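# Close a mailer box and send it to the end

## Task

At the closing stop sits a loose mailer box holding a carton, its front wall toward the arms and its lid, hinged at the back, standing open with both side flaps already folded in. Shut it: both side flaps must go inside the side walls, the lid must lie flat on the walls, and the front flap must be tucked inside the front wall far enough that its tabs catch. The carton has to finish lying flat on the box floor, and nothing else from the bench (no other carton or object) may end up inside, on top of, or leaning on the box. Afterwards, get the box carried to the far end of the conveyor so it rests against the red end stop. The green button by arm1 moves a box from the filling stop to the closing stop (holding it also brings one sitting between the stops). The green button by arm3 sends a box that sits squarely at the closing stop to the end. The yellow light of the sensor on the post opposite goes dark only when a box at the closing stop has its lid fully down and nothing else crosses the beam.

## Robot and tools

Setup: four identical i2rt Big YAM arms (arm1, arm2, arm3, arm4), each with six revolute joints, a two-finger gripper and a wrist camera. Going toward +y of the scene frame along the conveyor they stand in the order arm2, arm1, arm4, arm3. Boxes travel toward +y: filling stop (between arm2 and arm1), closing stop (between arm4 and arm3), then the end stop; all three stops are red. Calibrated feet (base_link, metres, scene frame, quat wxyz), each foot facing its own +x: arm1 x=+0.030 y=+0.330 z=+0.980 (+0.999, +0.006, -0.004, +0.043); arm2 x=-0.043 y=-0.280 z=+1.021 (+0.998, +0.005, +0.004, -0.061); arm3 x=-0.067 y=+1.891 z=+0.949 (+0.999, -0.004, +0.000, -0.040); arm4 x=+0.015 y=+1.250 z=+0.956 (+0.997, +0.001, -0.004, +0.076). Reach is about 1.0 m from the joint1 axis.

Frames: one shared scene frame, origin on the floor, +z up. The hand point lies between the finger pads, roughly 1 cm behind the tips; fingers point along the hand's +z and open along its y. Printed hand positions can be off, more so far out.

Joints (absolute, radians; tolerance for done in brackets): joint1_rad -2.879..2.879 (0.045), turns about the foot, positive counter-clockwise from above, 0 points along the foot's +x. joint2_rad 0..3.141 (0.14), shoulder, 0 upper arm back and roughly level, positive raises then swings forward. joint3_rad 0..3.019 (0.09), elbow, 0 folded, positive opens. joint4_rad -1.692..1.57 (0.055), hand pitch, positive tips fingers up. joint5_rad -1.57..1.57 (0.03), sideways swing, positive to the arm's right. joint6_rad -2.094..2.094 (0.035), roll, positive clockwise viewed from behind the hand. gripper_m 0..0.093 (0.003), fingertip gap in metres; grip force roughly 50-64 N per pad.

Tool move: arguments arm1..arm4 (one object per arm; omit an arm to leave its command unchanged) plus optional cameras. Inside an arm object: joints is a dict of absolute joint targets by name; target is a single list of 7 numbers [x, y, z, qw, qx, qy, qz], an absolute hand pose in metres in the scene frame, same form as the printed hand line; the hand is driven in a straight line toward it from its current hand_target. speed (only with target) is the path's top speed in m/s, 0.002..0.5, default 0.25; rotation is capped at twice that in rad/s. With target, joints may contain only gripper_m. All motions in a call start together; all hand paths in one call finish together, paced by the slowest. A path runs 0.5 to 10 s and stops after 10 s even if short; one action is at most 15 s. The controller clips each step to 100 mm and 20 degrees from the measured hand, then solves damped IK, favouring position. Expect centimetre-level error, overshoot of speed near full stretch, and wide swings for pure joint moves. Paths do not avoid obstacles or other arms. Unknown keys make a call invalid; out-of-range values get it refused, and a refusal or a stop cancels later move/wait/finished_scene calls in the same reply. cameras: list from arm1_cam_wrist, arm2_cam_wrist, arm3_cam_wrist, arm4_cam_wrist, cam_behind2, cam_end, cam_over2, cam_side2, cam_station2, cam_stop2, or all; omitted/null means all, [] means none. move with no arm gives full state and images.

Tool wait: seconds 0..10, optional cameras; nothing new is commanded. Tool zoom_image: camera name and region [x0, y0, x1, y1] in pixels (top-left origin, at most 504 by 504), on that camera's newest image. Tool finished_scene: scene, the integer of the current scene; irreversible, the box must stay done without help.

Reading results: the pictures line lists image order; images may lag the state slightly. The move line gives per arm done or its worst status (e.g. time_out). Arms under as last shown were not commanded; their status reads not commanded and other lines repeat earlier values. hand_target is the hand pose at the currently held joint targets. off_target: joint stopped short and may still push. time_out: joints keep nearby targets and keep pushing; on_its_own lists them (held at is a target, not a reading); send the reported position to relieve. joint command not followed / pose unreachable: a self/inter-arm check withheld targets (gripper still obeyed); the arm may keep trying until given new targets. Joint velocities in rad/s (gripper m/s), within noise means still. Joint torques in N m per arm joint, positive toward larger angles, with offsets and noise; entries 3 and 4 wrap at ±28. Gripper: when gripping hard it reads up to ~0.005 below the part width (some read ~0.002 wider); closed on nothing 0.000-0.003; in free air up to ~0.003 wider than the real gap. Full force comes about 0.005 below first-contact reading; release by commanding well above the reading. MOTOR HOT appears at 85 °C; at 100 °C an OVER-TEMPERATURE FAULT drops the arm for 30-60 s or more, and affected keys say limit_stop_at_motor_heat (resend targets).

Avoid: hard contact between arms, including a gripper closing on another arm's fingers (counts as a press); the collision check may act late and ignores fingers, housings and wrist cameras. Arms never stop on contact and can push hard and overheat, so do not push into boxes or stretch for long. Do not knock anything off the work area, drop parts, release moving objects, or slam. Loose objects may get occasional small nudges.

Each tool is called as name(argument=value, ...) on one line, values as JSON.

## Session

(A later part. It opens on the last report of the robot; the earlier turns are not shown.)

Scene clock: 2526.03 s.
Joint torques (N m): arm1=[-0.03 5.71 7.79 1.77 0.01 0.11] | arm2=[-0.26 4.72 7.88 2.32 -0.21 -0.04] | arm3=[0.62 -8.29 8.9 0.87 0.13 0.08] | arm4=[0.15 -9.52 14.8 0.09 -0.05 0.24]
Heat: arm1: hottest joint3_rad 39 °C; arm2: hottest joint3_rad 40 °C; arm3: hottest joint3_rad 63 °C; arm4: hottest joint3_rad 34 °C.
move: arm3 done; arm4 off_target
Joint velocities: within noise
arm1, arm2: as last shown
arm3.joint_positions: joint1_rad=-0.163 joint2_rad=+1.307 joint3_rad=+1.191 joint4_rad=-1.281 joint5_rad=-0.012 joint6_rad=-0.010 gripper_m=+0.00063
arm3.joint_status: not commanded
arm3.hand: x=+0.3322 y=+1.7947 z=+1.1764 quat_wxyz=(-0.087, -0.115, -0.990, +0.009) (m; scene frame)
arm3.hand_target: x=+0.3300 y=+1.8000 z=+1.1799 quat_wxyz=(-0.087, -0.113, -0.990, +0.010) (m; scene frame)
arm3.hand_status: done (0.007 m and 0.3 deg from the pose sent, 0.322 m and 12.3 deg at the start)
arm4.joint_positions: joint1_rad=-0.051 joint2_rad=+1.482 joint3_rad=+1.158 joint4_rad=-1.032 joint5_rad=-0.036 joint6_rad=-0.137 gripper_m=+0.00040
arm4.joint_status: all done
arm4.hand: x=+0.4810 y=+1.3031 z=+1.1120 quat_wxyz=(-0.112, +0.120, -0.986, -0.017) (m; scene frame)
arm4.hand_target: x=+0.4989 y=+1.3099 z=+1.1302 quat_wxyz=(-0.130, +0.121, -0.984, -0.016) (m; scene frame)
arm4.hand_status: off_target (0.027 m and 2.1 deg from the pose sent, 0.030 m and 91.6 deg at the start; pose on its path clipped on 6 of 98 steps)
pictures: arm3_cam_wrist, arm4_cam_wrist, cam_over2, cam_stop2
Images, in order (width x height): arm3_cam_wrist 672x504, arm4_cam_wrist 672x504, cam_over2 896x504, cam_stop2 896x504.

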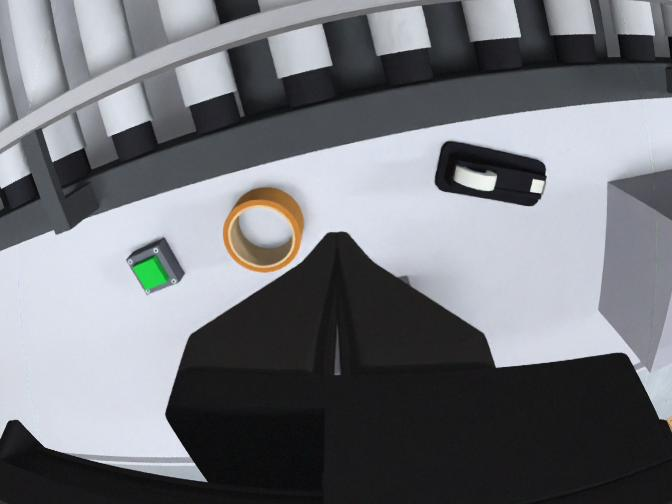

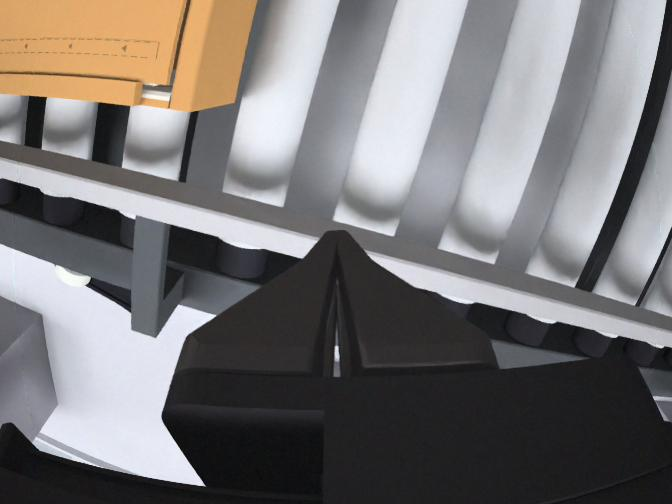

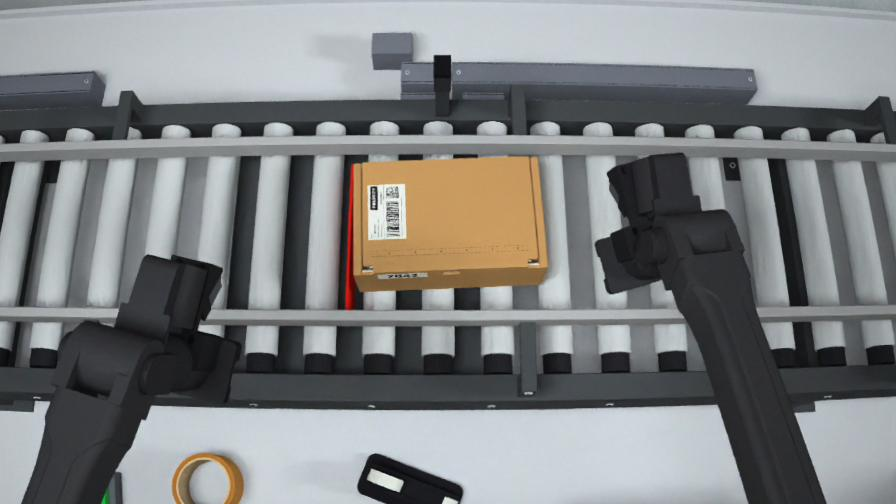

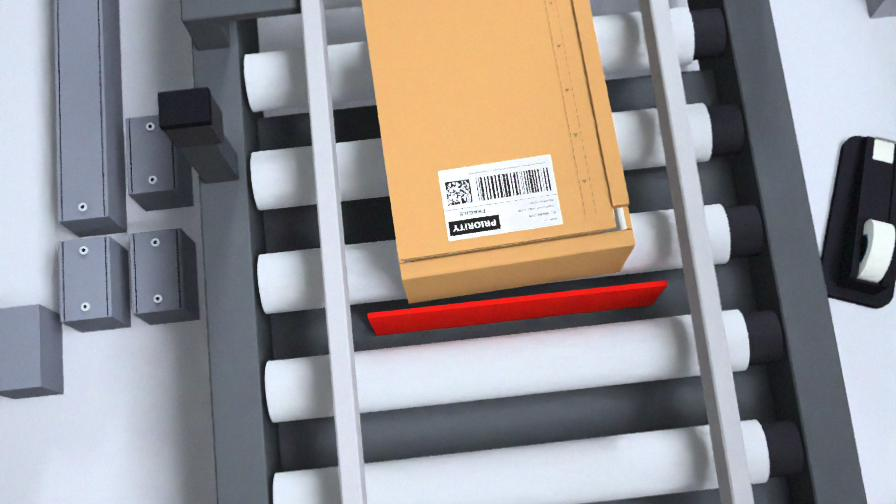

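move(arm4={"target": [0.555, 1.345, 1.015, 0.12956, -0.12083, 0.98405, 0.01591], "speed": 0.2}, cameras=["arm4_cam_wrist", "cam_side2", "cam_over2"])

Scene clock: 2624.60 s.
Joint torques (N m): arm1=[0.09 5.54 7.73 1.81 0.03 0.1] | arm2=[-0.32 4.66 7.86 2.33 -0.21 -0.05] | arm3=[0.79 -8.23 8.84 0.91 0.12 0.07] | arm4=[0.21 -13.16 13 0.77 -0.03 0.24]
Heat: arm1: hottest joint3_rad 40 °C; arm2: hottest joint3_rad 40 °C; arm3: hottest joint3_rad 52 °C; arm4: hottest joint3_rad 49 °C.
move: arm4 off_target
Joint velocities: within noise
arm1, arm2, arm3: as last shown
arm3.hand_target: x=+0.3300 y=+1.7999 z=+1.1799 quat_wxyz=(-0.087, -0.113, -0.990, +0.010) (m; scene frame)
arm4.joint_positions: joint1_rad=+0.005 joint2_rad=+1.755 joint3_rad=+1.165 joint4_rad=-0.788 joint5_rad=-0.022 joint6_rad=-0.082 gripper_m=+0.00040
arm4.joint_status: not commanded
arm4.hand: x=+0.5303 y=+1.3350 z=+0.9974 quat_wxyz=(-0.100, +0.120, -0.988, -0.015) (m; scene frame)
arm4.hand_target: x=+0.5536 y=+1.3449 z=+1.0158 quat_wxyz=(-0.130, +0.121, -0.984, -0.016) (m; scene frame)
arm4.hand_status: off_target (0.032 m and 3.4 deg from the pose sent, 0.129 m and 2.1 deg at the start)
pictures: arm4_cam_wrist, cam_over2, cam_side2
Images, in order (width x height): arm4_cam_wrist 672x504, cam_over2 896x504, cam_side2 896x504.

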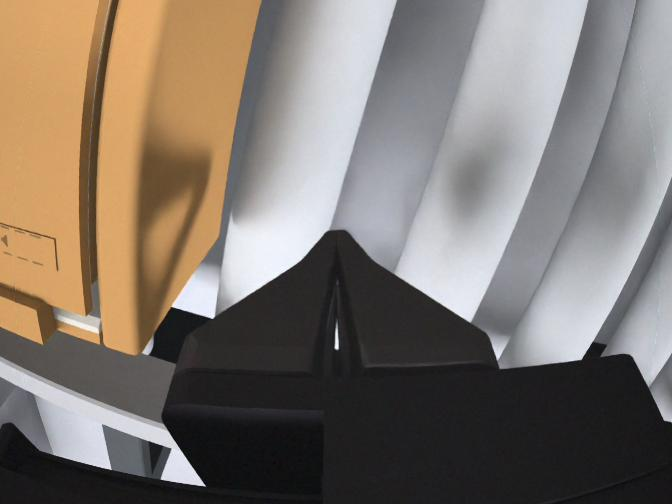

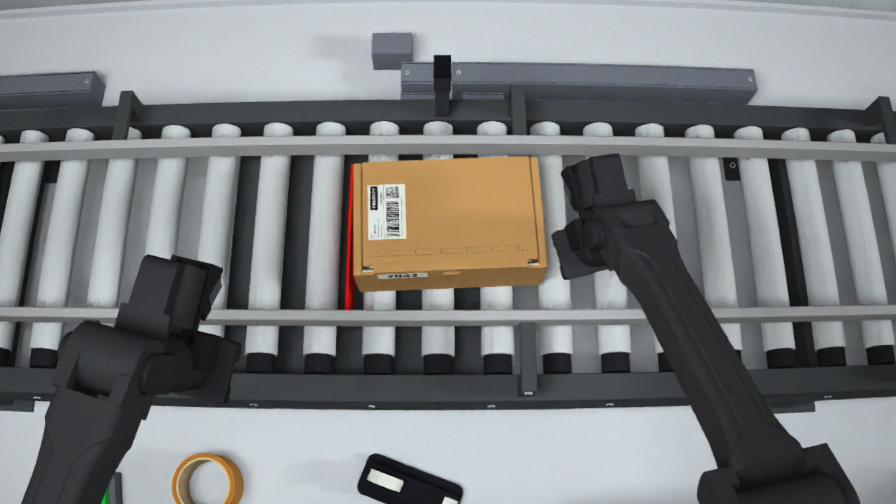

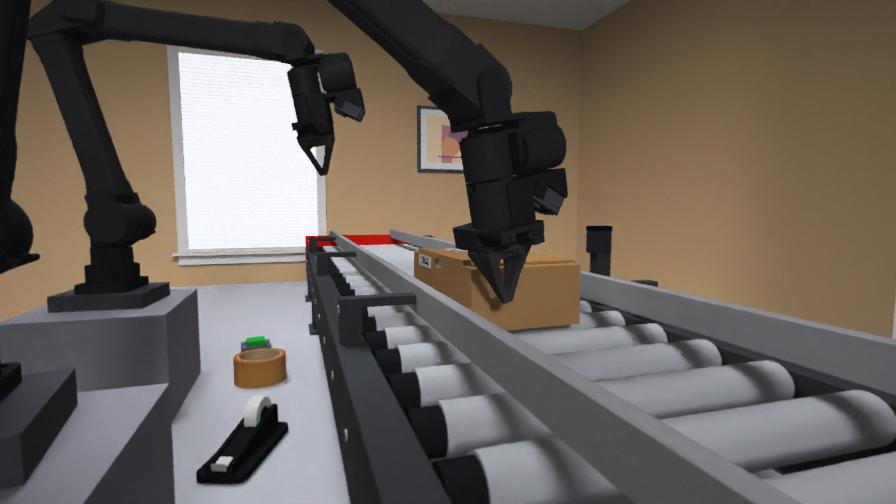

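move(arm4={"target": [0.555, 1.392, 1.015, 0.12956, -0.12083, 0.98405, 0.01591], "speed": 0.06}, cameras=["arm4_cam_wrist", "cam_stop2", "cam_over2"])

Scene clock: 2633.87 s.
Joint torques (N m): arm1=[0.26 5.54 7.77 1.7 0.04 0.1] | arm2=[-0.32 4.72 7.87 2.33 -0.21 -0.05] | arm3=[0.67 -8.29 8.85 0.9 0.13 0.08] | arm4=[0.56 -12.4 13.37 0.49 -0.11 0.21]
Heat: arm1: hottest joint3_rad 40 °C; arm2: hottest joint3_rad 40 °C; arm3: hottest joint3_rad 52 °C; arm4: hottest joint3_rad 48 °C.
move: arm4 off_target
Joint velocities: within noise
arm1, arm2, arm3: as last shown
arm4.joint_positions: joint1_rad=+0.089 joint2_rad=+1.764 joint3_rad=+1.194 joint4_rad=-0.788 joint5_rad=+0.004 joint6_rad=+0.005 gripper_m=+0.00040
arm4.joint_status: not commanded
arm4.hand: x=+0.5343 y=+1.3770 z=+1.0034 quat_wxyz=(-0.110, +0.117, -0.987, -0.012) (m; scene frame)
arm4.hand_target: x=+0.5538 y=+1.3919 z=+1.0156 quat_wxyz=(-0.130, +0.121, -0.984, -0.016) (m; scene frame)
arm4.hand_status: off_target (0.028 m and 2.3 deg from the pose sent, 0.065 m and 3.4 deg at the start)
pictures: arm4_cam_wrist, cam_over2, cam_stop2
Images, in order (width x height): arm4_cam_wrist 672x504, cam_over2 896x504, cam_stop2 896x504.

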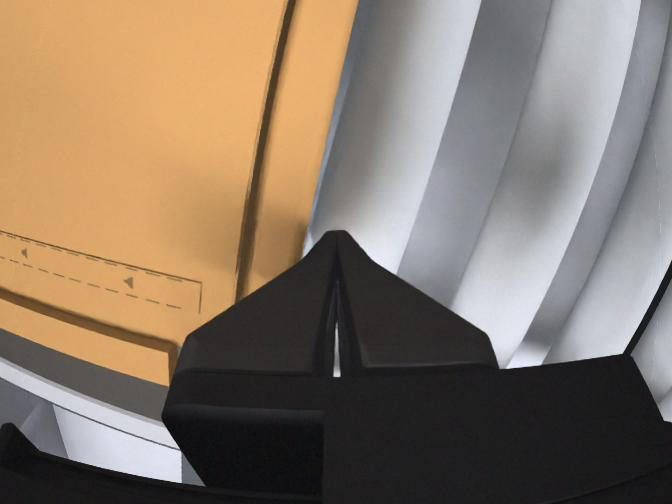

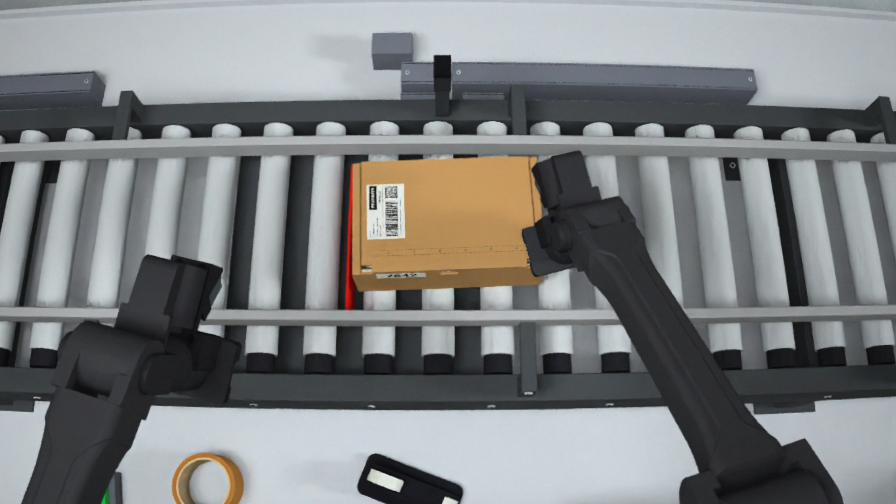

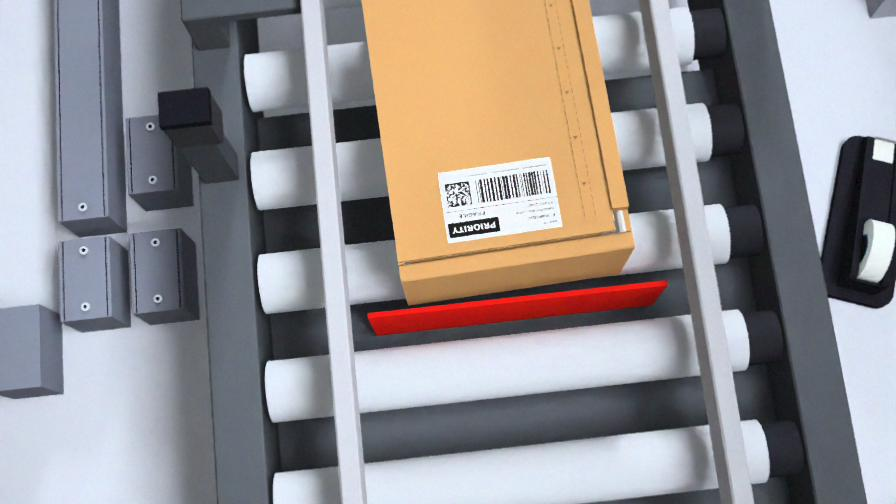

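move(arm4={"target": [0.555, 1.407, 1.015, 0.12956, -0.12083, 0.98405, 0.01591], "speed": 0.05}, cameras=["cam_stop2", "cam_over2"])

Scene clock: 2640.43 s.
Joint torques (N m): arm1=[0.26 5.48 7.72 1.76 0.04 0.11] | arm2=[-0.32 4.66 7.88 2.35 -0.21 -0.05] | arm3=[0.32 -8.29 8.83 0.92 0.11 0.08] | arm4=[1.2 -12.4 13.61 0.34 -0.29 0.22]
Heat: arm1: hottest joint3_rad 40 °C; arm2: hottest joint3_rad 40 °C; arm3: hottest joint3_rad 51 °C; arm4: hottest joint3_rad 47 °C.
move: arm4 off_target
Joint velocities: within noise
arm1, arm2, arm3: as last shown
arm4.joint_positions: joint1_rad=+0.109 joint2_rad=+1.772 joint3_rad=+1.204 joint4_rad=-0.788 joint5_rad=+0.015 joint6_rad=+0.034 gripper_m=+0.00040
arm4.joint_status: not commanded
arm4.hand: x=+0.5356 y=+1.3863 z=+1.0032 quat_wxyz=(-0.112, +0.112, -0.987, -0.009) (m; scene frame)
arm4.hand_target: x=+0.5534 y=+1.4068 z=+1.0154 quat_wxyz=(-0.130, +0.121, -0.984, -0.016) (m; scene frame)
arm4.hand_status: off_target (0.031 m and 2.4 deg from the pose sent, 0.038 m and 2.3 deg at the start)
pictures: cam_over2, cam_stop2
Images, in order (width x height): cam_over2 896x504, cam_stop2 896x504.

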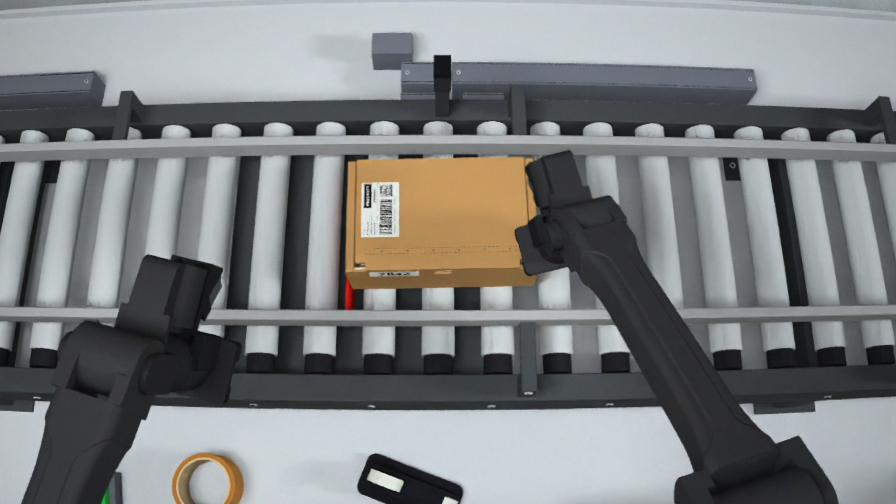

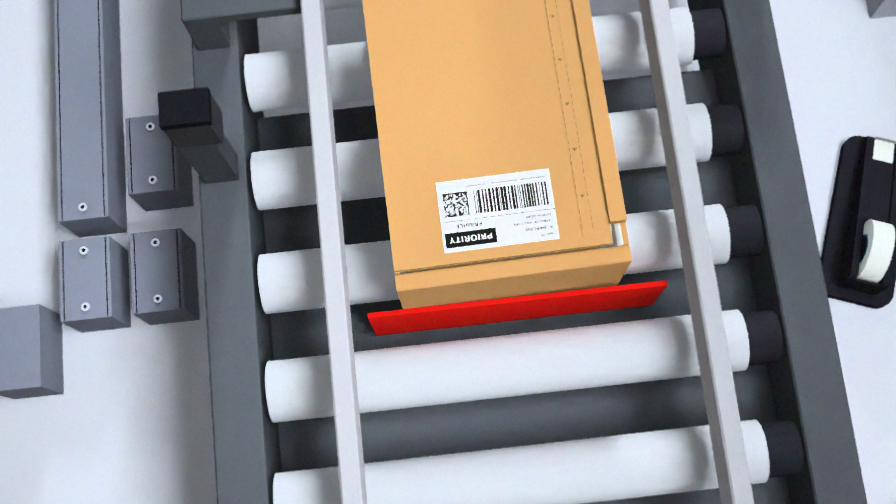

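zoom_image(camera="cam_stop2", region=[350, 200, 690, 350])

zoom_image(camera="cam_over2", region=[330, 140, 570, 320])

Scaled by 1.482 from the camera's 896x504 image, which has a finer 1280x720 frame.

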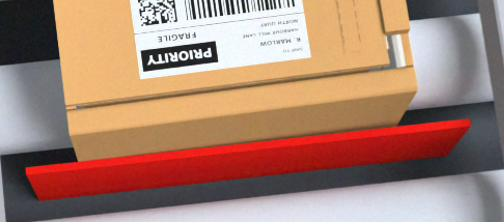

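Scaled by 2.100 from the camera's 896x504 image, which has a finer 1280x720 frame.

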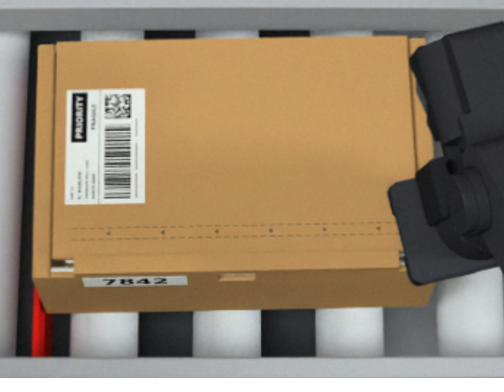

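move(arm4={"target": [0.555, 1.420, 1.015, 0.12956, -0.12083, 0.98405, 0.01591], "speed": 0.05}, cameras=["cam_stop2", "cam_over2"])

zoom_image(camera="cam_stop2", region=[350, 200, 690, 350])

Scene clock: 2654.77 s.
Joint torques (N m): arm1=[0.09 5.54 7.75 1.73 0.04 0.1] | arm2=[-0.32 4.72 7.87 2.32 -0.21 -0.05] | arm3=[0.67 -8 8.85 0.9 0.12 0.08] | arm4=[2.32 -12.28 14 0.38 -0.53 0.2]
Heat: arm1: hottest joint3_rad 40 °C; arm2: hottest joint3_rad 40 °C; arm3: hottest joint3_rad 51 °C; arm4: hottest joint3_rad 48 °C.
move: arm4 off_target
Joint velocities: within noise
arm1, arm2, arm3: as last shown
arm4.joint_positions: joint1_rad=+0.118 joint2_rad=+1.776 joint3_rad=+1.210 joint4_rad=-0.794 joint5_rad=+0.027 joint6_rad=+0.059 gripper_m=+0.00039
arm4.joint_status: not commanded
arm4.hand: x=+0.5361 y=+1.3891 z=+1.0033 quat_wxyz=(-0.111, +0.104, -0.988, -0.005) (m; scene frame)
arm4.hand_target: x=+0.5528 y=+1.4195 z=+1.0157 quat_wxyz=(-0.130, +0.121, -0.984, -0.016) (m; scene frame)
arm4.hand_status: off_target (0.038 m and 3.2 deg from the pose sent, 0.041 m and 2.4 deg at the start)
pictures: cam_over2, cam_stop2
Images, in order (width x height): cam_over2 896x504, cam_stop2 896x504.

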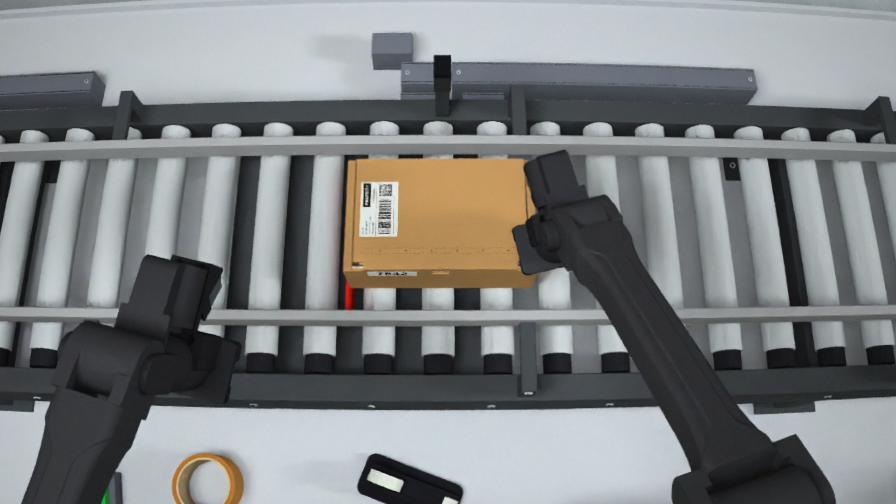

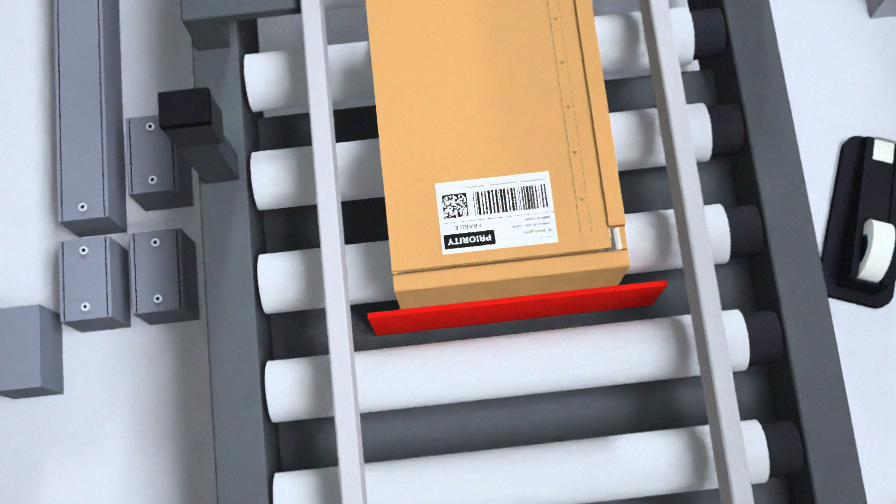

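Scaled by 1.482 from the camera's 896x504 image, which has a finer 1280x720 frame.

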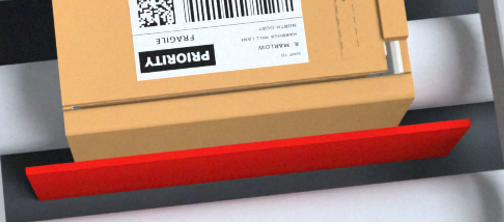

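move(arm4={"target": [0.52, 1.30, 1.09, 0.12956, -0.12083, 0.98405, 0.01591], "speed": 0.15}, arm3={"joints": {"joint1_rad": 1.0}}, cameras=["arm3_cam_wrist", "cam_over2", "cam_stop2", "cam_end", "cam_side2"])

Scene clock: 2754.40 s.
Joint torques (N m): arm1=[0.15 5.77 7.71 1.73 0.04 0.12] | arm2=[-0.32 4.78 7.87 2.32 -0.22 -0.04] | arm3=[0.5 -7.88 8.84 0.91 0.08 0.06] | arm4=[-1.44 -12.81 9.4 0.12 -0.28 0.05]
Heat: arm1: hottest joint3_rad 40 °C; arm2: hottest joint3_rad 40 °C; arm3: hottest joint3_rad 51 °C; arm4: hottest joint3_rad 46 °C.
move: arm3 done; arm4 done
Joint velocities: within noise
arm1.joint_positions: joint1_rad=+0.141 joint2_rad=+0.424 joint3_rad=+1.369 joint4_rad=-1.152 joint5_rad=+0.141 joint6_rad=-0.395 gripper_m=+0.09396
arm1.joint_status: not commanded
arm1.hand: x=+0.1935 y=+0.3358 z=+1.5886 quat_wxyz=(-0.626, +0.190, -0.749, +0.104) (m; scene frame)
arm1.hand_target: x=+0.1892 y=+0.3347 z=+1.5990 quat_wxyz=(-0.636, +0.187, -0.742, +0.104) (m; scene frame)
arm1.hand_status: not commanded
arm2.joint_positions: joint1_rad=+0.016 joint2_rad=+0.445 joint3_rad=+1.415 joint4_rad=-1.206 joint5_rad=-0.131 joint6_rad=-0.177 gripper_m=+0.09396
arm2.joint_status: not commanded
arm2.hand: x=+0.1259 y=-0.2820 z=+1.6325 quat_wxyz=(-0.616, +0.065, -0.785, +0.032) (m; scene frame)
arm2.hand_target: x=+0.1212 y=-0.2816 z=+1.6411 quat_wxyz=(-0.624, +0.065, -0.778, +0.034) (m; scene frame)
arm2.hand_status: not commanded
arm3.joint_positions: joint1_rad=+0.990 joint2_rad=+1.307 joint3_rad=+1.191 joint4_rad=-1.281 joint5_rad=-0.011 joint6_rad=-0.009 gripper_m=+0.00062
arm3.joint_status: all done
arm3.hand: x=+0.1846 y=+2.2168 z=+1.1735 quat_wxyz=(-0.074, +0.442, -0.893, -0.039) (m; scene frame)
arm3.hand_target: x=+0.1798 y=+2.2163 z=+1.1770 quat_wxyz=(-0.074, +0.444, -0.892, -0.039) (m; scene frame)
arm3.hand_status: not commanded
arm4.joint_positions: joint1_rad=-0.055 joint2_rad=+1.591 joint3_rad=+1.202 joint4_rad=-0.935 joint5_rad=-0.036 joint6_rad=-0.142 gripper_m=+0.00039
arm4.joint_status: not commanded
arm4.hand: x=+0.5217 y=+1.3050 z=+1.0852 quat_wxyz=(-0.128, +0.121, -0.984, -0.016) (m; scene frame)
arm4.hand_target: x=+0.5200 y=+1.3001 z=+1.0900 quat_wxyz=(-0.130, +0.121, -0.984, -0.016) (m; scene frame)
arm4.hand_status: done (0.007 m and 0.2 deg from the pose sent, 0.125 m and 3.2 deg at the start)
pictures: arm3_cam_wrist, cam_end, cam_over2, cam_side2, cam_stop2
Images, in order (width x height): arm3_cam_wrist 672x504, cam_end 896x504, cam_over2 896x504, cam_side2 896x504, cam_stop2 896x504.

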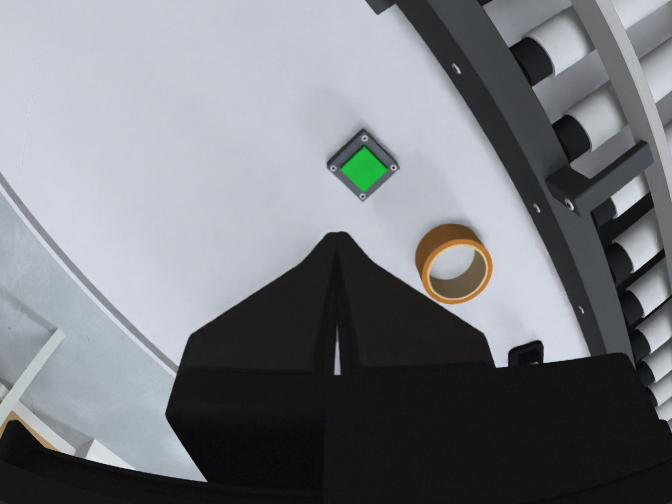

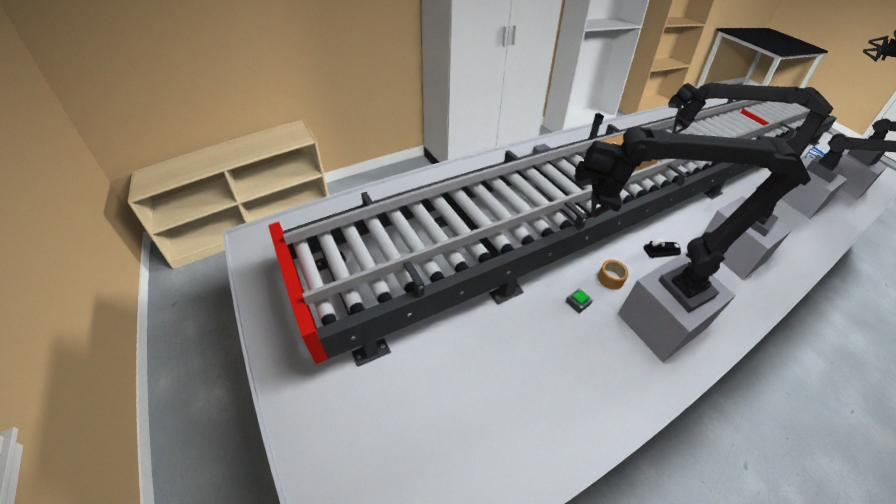

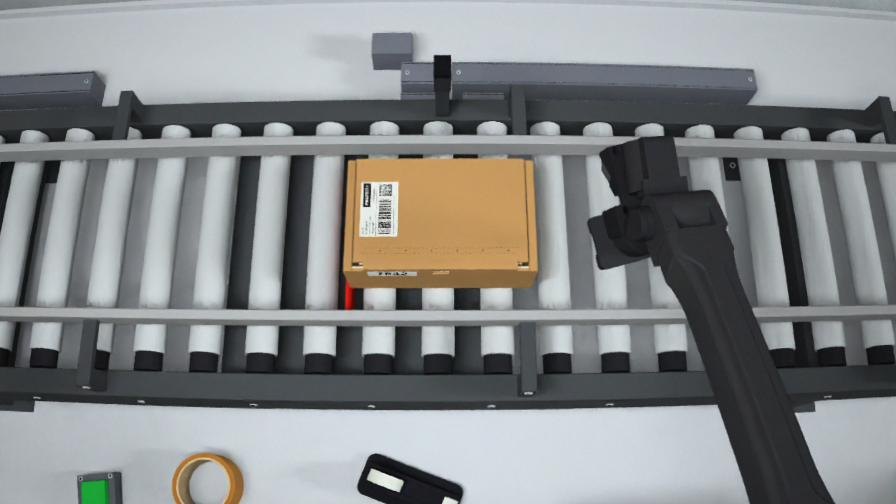

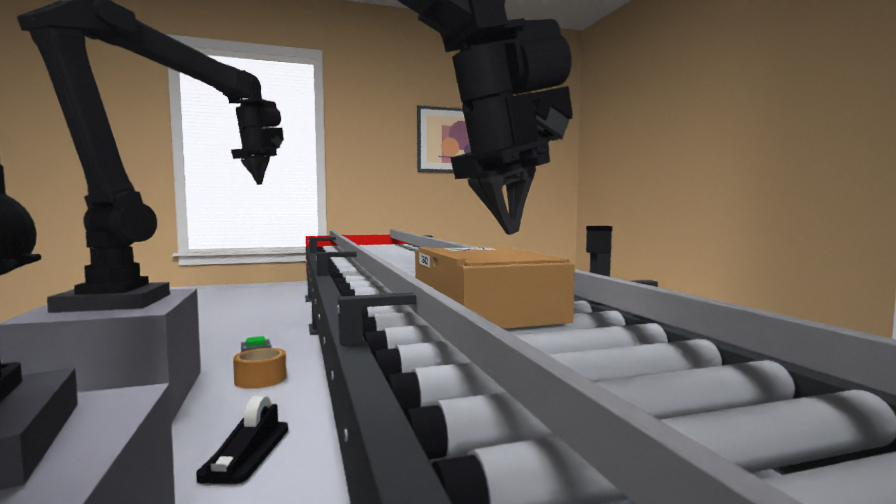

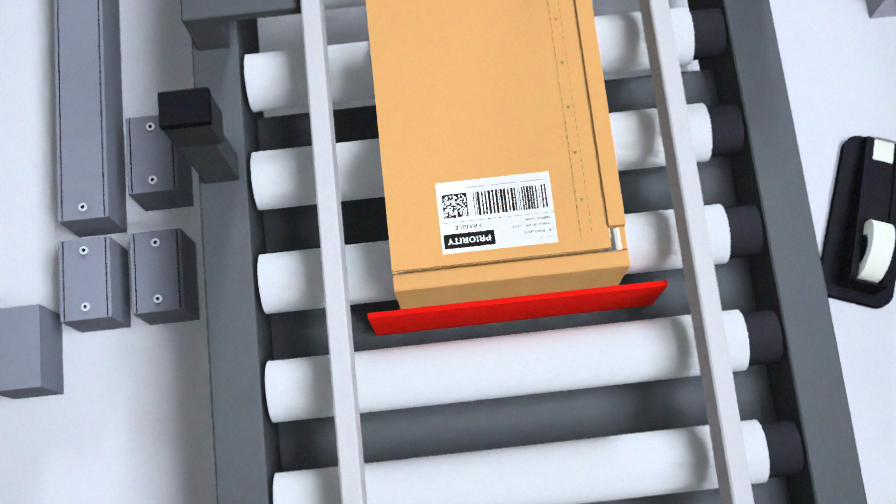

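move(arm3={"target": [0.168, 2.13, 0.86, 0.04023, -0.38634, 0.92132, 0.01687], "speed": 0.25}, cameras=["arm3_cam_wrist", "cam_over2", "cam_end"])

zoom_image(camera="cam_over2", region=[360, 20, 560, 130])

Scene clock: 2786.77 s.
Joint torques (N m): arm1=[0.32 5.77 7.71 1.7 0.03 0.1] | arm2=[-0.26 4.72 7.86 2.3 -0.21 -0.04] | arm3=[-1.32 -6.18 4.89 1.62 0.11 0.02] | arm4=[-1.38 -12.86 9.4 0.14 -0.28 0.06]
Heat: arm1: hottest joint3_rad 40 °C; arm2: hottest joint3_rad 40 °C; arm3: hottest joint3_rad 51 °C; arm4: hottest joint3_rad 44 °C.
move: arm3 done
Joint velocities: within noise
arm1, arm2, arm4: as last shown
arm3.joint_positions: joint1_rad=+0.891 joint2_rad=+1.679 joint3_rad=+0.597 joint4_rad=-0.397 joint5_rad=-0.008 joint6_rad=+0.001 gripper_m=+0.00062
arm3.joint_status: not commanded
arm3.hand: x=+0.1616 y=+2.1308 z=+0.8642 quat_wxyz=(-0.039, +0.393, -0.918, -0.018) (m; scene frame)
arm3.hand_target: x=+0.1677 y=+2.1298 z=+0.8601 quat_wxyz=(-0.040, +0.386, -0.921, -0.017) (m; scene frame)
arm3.hand_status: done (0.008 m and 0.9 deg from the pose sent, 0.326 m and 8.5 deg at the start)
arm4.joint_positions: joint1_rad=-0.055 joint2_rad=+1.591 joint3_rad=+1.202 joint4_rad=-0.936 joint5_rad=-0.036 joint6_rad=-0.143 gripper_m=+0.00039
arm4.hand: x=+0.5216 y=+1.3049 z=+1.0852 quat_wxyz=(-0.128, +0.121, -0.984, -0.016) (m; scene frame)
pictures: arm3_cam_wrist, cam_end, cam_over2
Images, in order (width x height): arm3_cam_wrist 672x504, cam_end 896x504, cam_over2 896x504.

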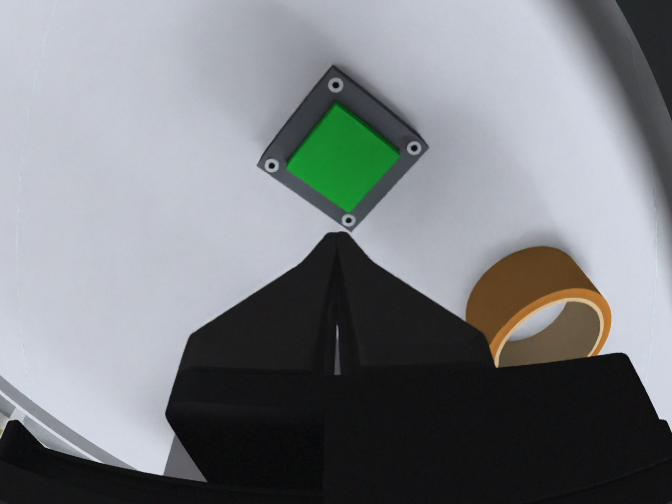

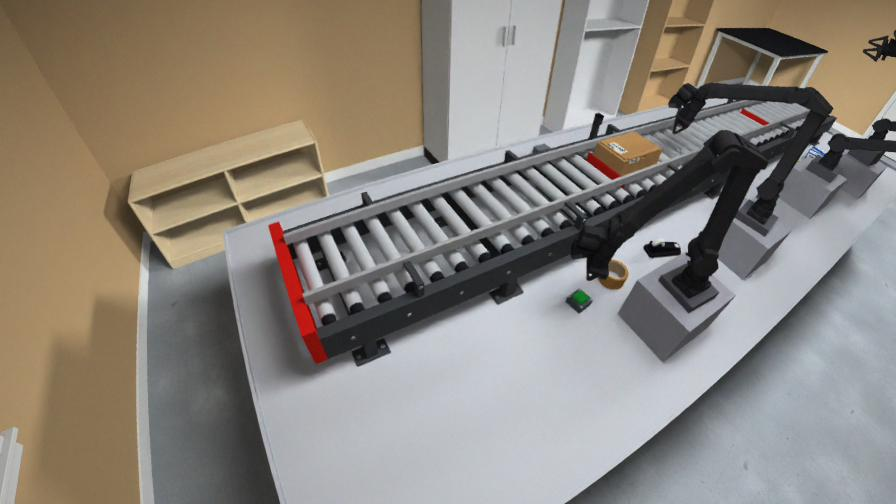

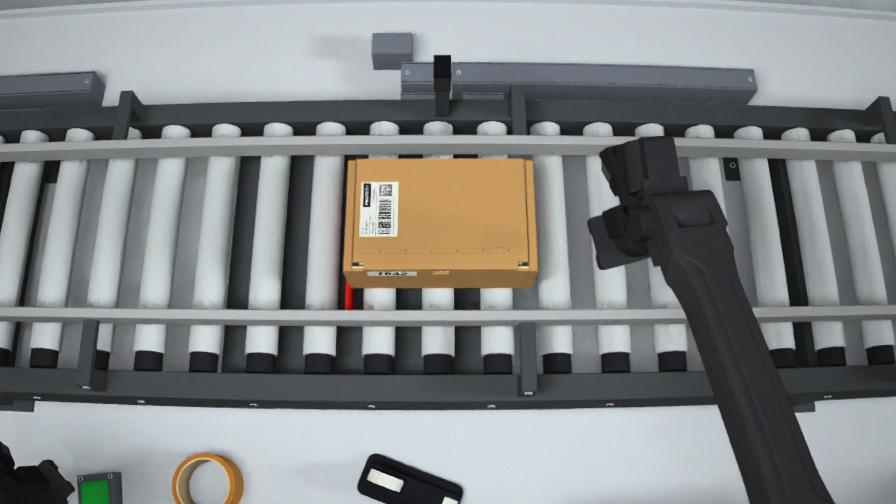

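Scaled by 2.520 from the camera's 896x504 image, which has a finer 1280x720 frame.

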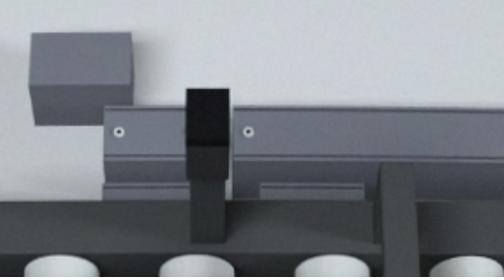

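move(arm3={"target": [0.163, 2.1195, 0.785, 0.04023, -0.38634, 0.92132, 0.01687], "speed": 0.15}, cameras=["arm3_cam_wrist"])

Scene clock: 2812.93 s.
Joint torques (N m): arm1=[0.15 5.6 7.71 1.84 0.03 0.1] | arm2=[-0.26 4.72 7.87 2.3 -0.21 -0.05] | arm3=[-1.38 -7.06 2.62 1.62 0.09 -0.05] | arm4=[-1.44 -12.81 9.4 0.14 -0.27 0.06]
Heat: arm1: hottest joint3_rad 40 °C; arm2: hottest joint3_rad 40 °C; arm3: hottest joint3_rad 49 °C; arm4: hottest joint3_rad 43 °C.
move: arm3 done
Joint velocities: within noise
arm1, arm2, arm4: as last shown
arm3.joint_positions: joint1_rad=+0.880 joint2_rad=+1.932 joint3_rad=+0.578 joint4_rad=-0.123 joint5_rad=-0.008 joint6_rad=-0.003 gripper_m=+0.00062
arm3.joint_status: not commanded
arm3.hand: x=+0.1588 y=+2.1226 z=+0.7899 quat_wxyz=(-0.040, +0.390, -0.920, -0.019) (m; scene frame)
arm3.hand_target: x=+0.1628 y=+2.1195 z=+0.7851 quat_wxyz=(-0.040, +0.386, -0.921, -0.017) (m; scene frame)
arm3.hand_status: done (0.007 m and 0.5 deg from the pose sent, 0.080 m and 0.9 deg at the start)
pictures: arm3_cam_wrist
Images, in order (width x height): arm3_cam_wrist 672x504.

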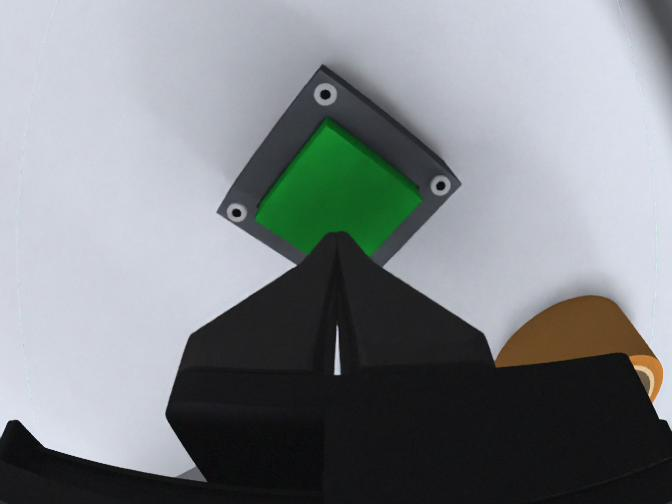

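move(arm3={"target": [0.155, 2.1115, 0.765, 0.04023, -0.38634, 0.92132, 0.01687], "speed": 0.1}, cameras=["arm3_cam_wrist"])

Scene clock: 2837.37 s.
Joint torques (N m): arm1=[0.21 5.89 7.72 1.78 0.04 0.11] | arm2=[-0.32 4.72 7.86 2.32 -0.21 -0.05] | arm3=[-1.32 -7.24 1.54 1.69 0.06 -0.05] | arm4=[-1.44 -12.81 9.4 0.13 -0.28 0.06]
Heat: arm1: hottest joint3_rad 40 °C; arm2: hottest joint3_rad 40 °C; arm3: hottest joint3_rad 46 °C; arm4: hottest joint3_rad 42 °C.
move: arm3 done
Joint velocities: within noise
arm1, arm2, arm4: as last shown
arm3.joint_positions: joint1_rad=+0.880 joint2_rad=+1.999 joint3_rad=+0.565 joint4_rad=-0.036 joint5_rad=-0.008 joint6_rad=-0.003 gripper_m=+0.00062
arm3.joint_status: not commanded
arm3.hand: x=+0.1542 y=+2.1175 z=+0.7705 quat_wxyz=(-0.043, +0.390, -0.920, -0.020) (m; scene frame)
arm3.hand_target: x=+0.1548 y=+2.1114 z=+0.7652 quat_wxyz=(-0.040, +0.386, -0.921, -0.017) (m; scene frame)
arm3.hand_status: done (0.008 m and 0.7 deg from the pose sent, 0.028 m and 0.5 deg at the start)
pictures: arm3_cam_wrist
Images, in order (width x height): arm3_cam_wrist 672x504.

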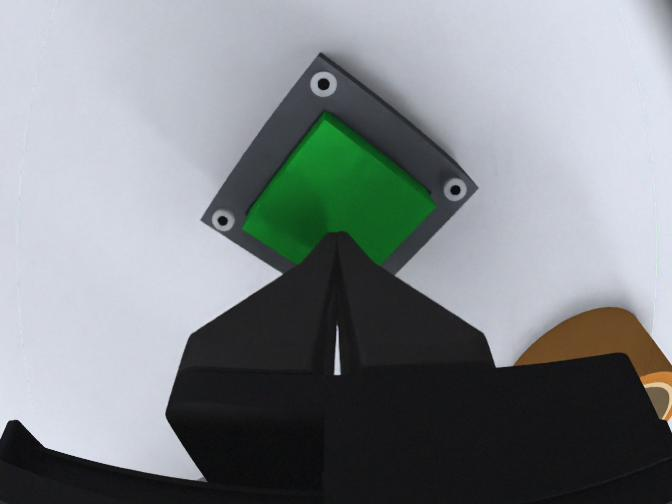

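move(arm3={"target": [0.1555, 2.1112, 0.722, 0.04023, -0.38634, 0.92132, 0.01687], "speed": 0.08}, cameras=["arm3_cam_wrist", "cam_over2", "cam_end", "cam_stop2"])

Scene clock: 2853.43 s.
Joint torques (N m): arm1=[0.21 5.48 7.73 1.72 0.04 0.1] | arm2=[-0.32 4.66 7.86 2.32 -0.21 -0.05] | arm3=[-1.38 0.56 3.62 3.34 0.06 -0.09] | arm4=[-1.44 -12.81 9.4 0.14 -0.28 0.06]
Heat: arm1: hottest joint3_rad 40 °C; arm2: hottest joint3_rad 40 °C; arm3: hottest joint3_rad 45 °C; arm4: hottest joint3_rad 42 °C.
move: arm3 off_target
Joint velocities: within noise
arm1, arm2, arm4: as last shown
arm3.joint_positions: joint1_rad=+0.880 joint2_rad=+2.046 joint3_rad=+0.557 joint4_rad=+0.046 joint5_rad=-0.008 joint6_rad=-0.003 gripper_m=+0.00062
arm3.joint_status: not commanded
arm3.hand: x=+0.1547 y=+2.1180 z=+0.7586 quat_wxyz=(-0.056, +0.390, -0.919, -0.025) (m; scene frame)
arm3.hand_target: x=+0.1530 y=+2.1093 z=+0.7268 quat_wxyz=(-0.040, +0.386, -0.921, -0.017) (m; scene frame)
arm3.hand_status: off_target (0.037 m and 2.1 deg from the pose sent, 0.049 m and 0.7 deg at the start)
pictures: arm3_cam_wrist, cam_end, cam_over2, cam_stop2
Images, in order (width x height): arm3_cam_wrist 672x504, cam_end 896x504, cam_over2 896x504, cam_stop2 896x504.

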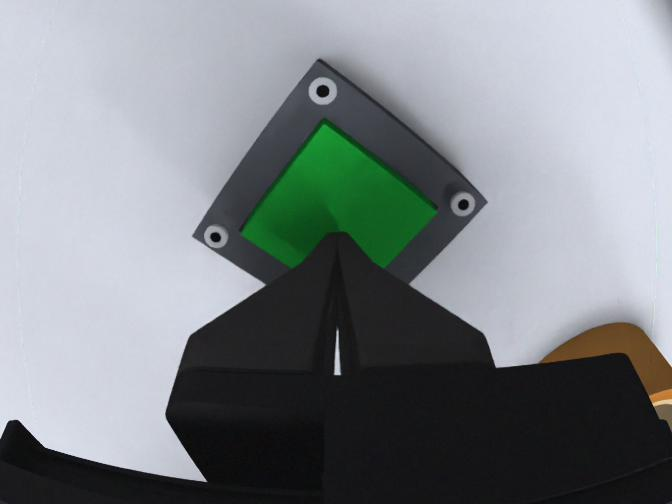

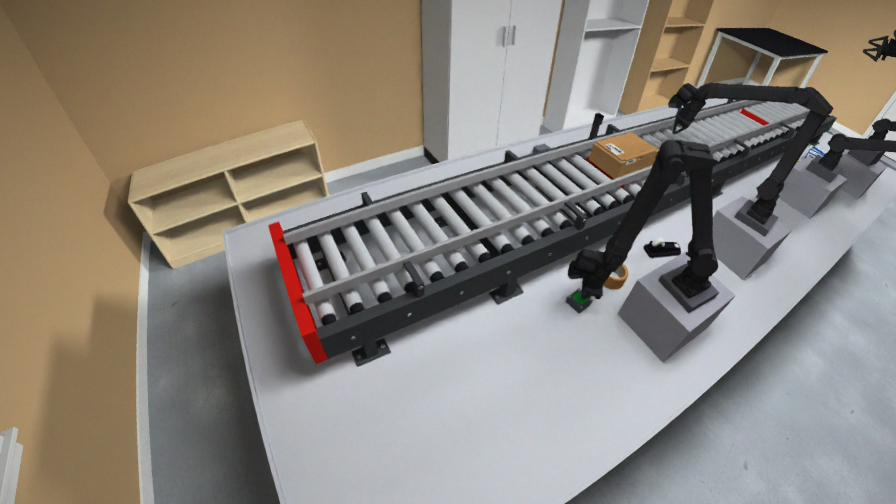

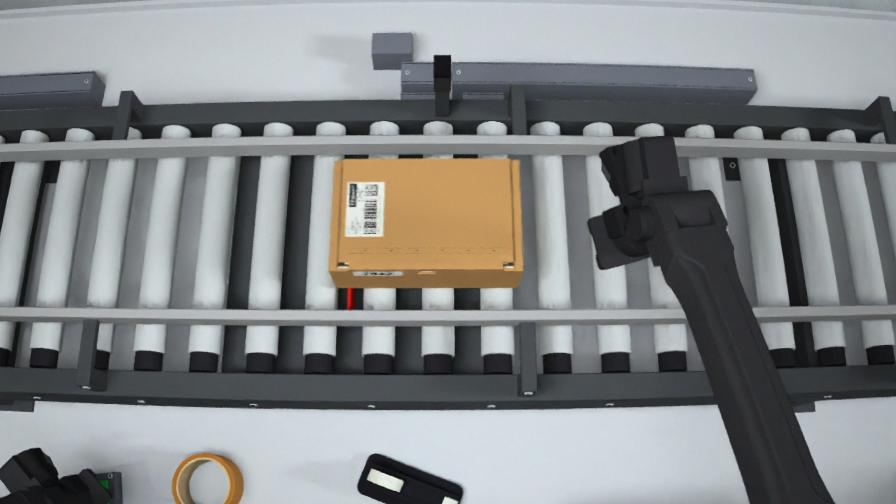

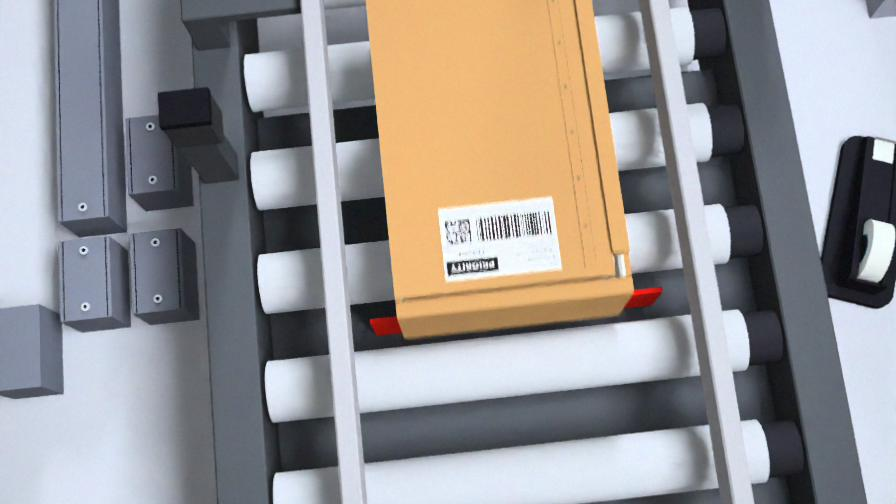

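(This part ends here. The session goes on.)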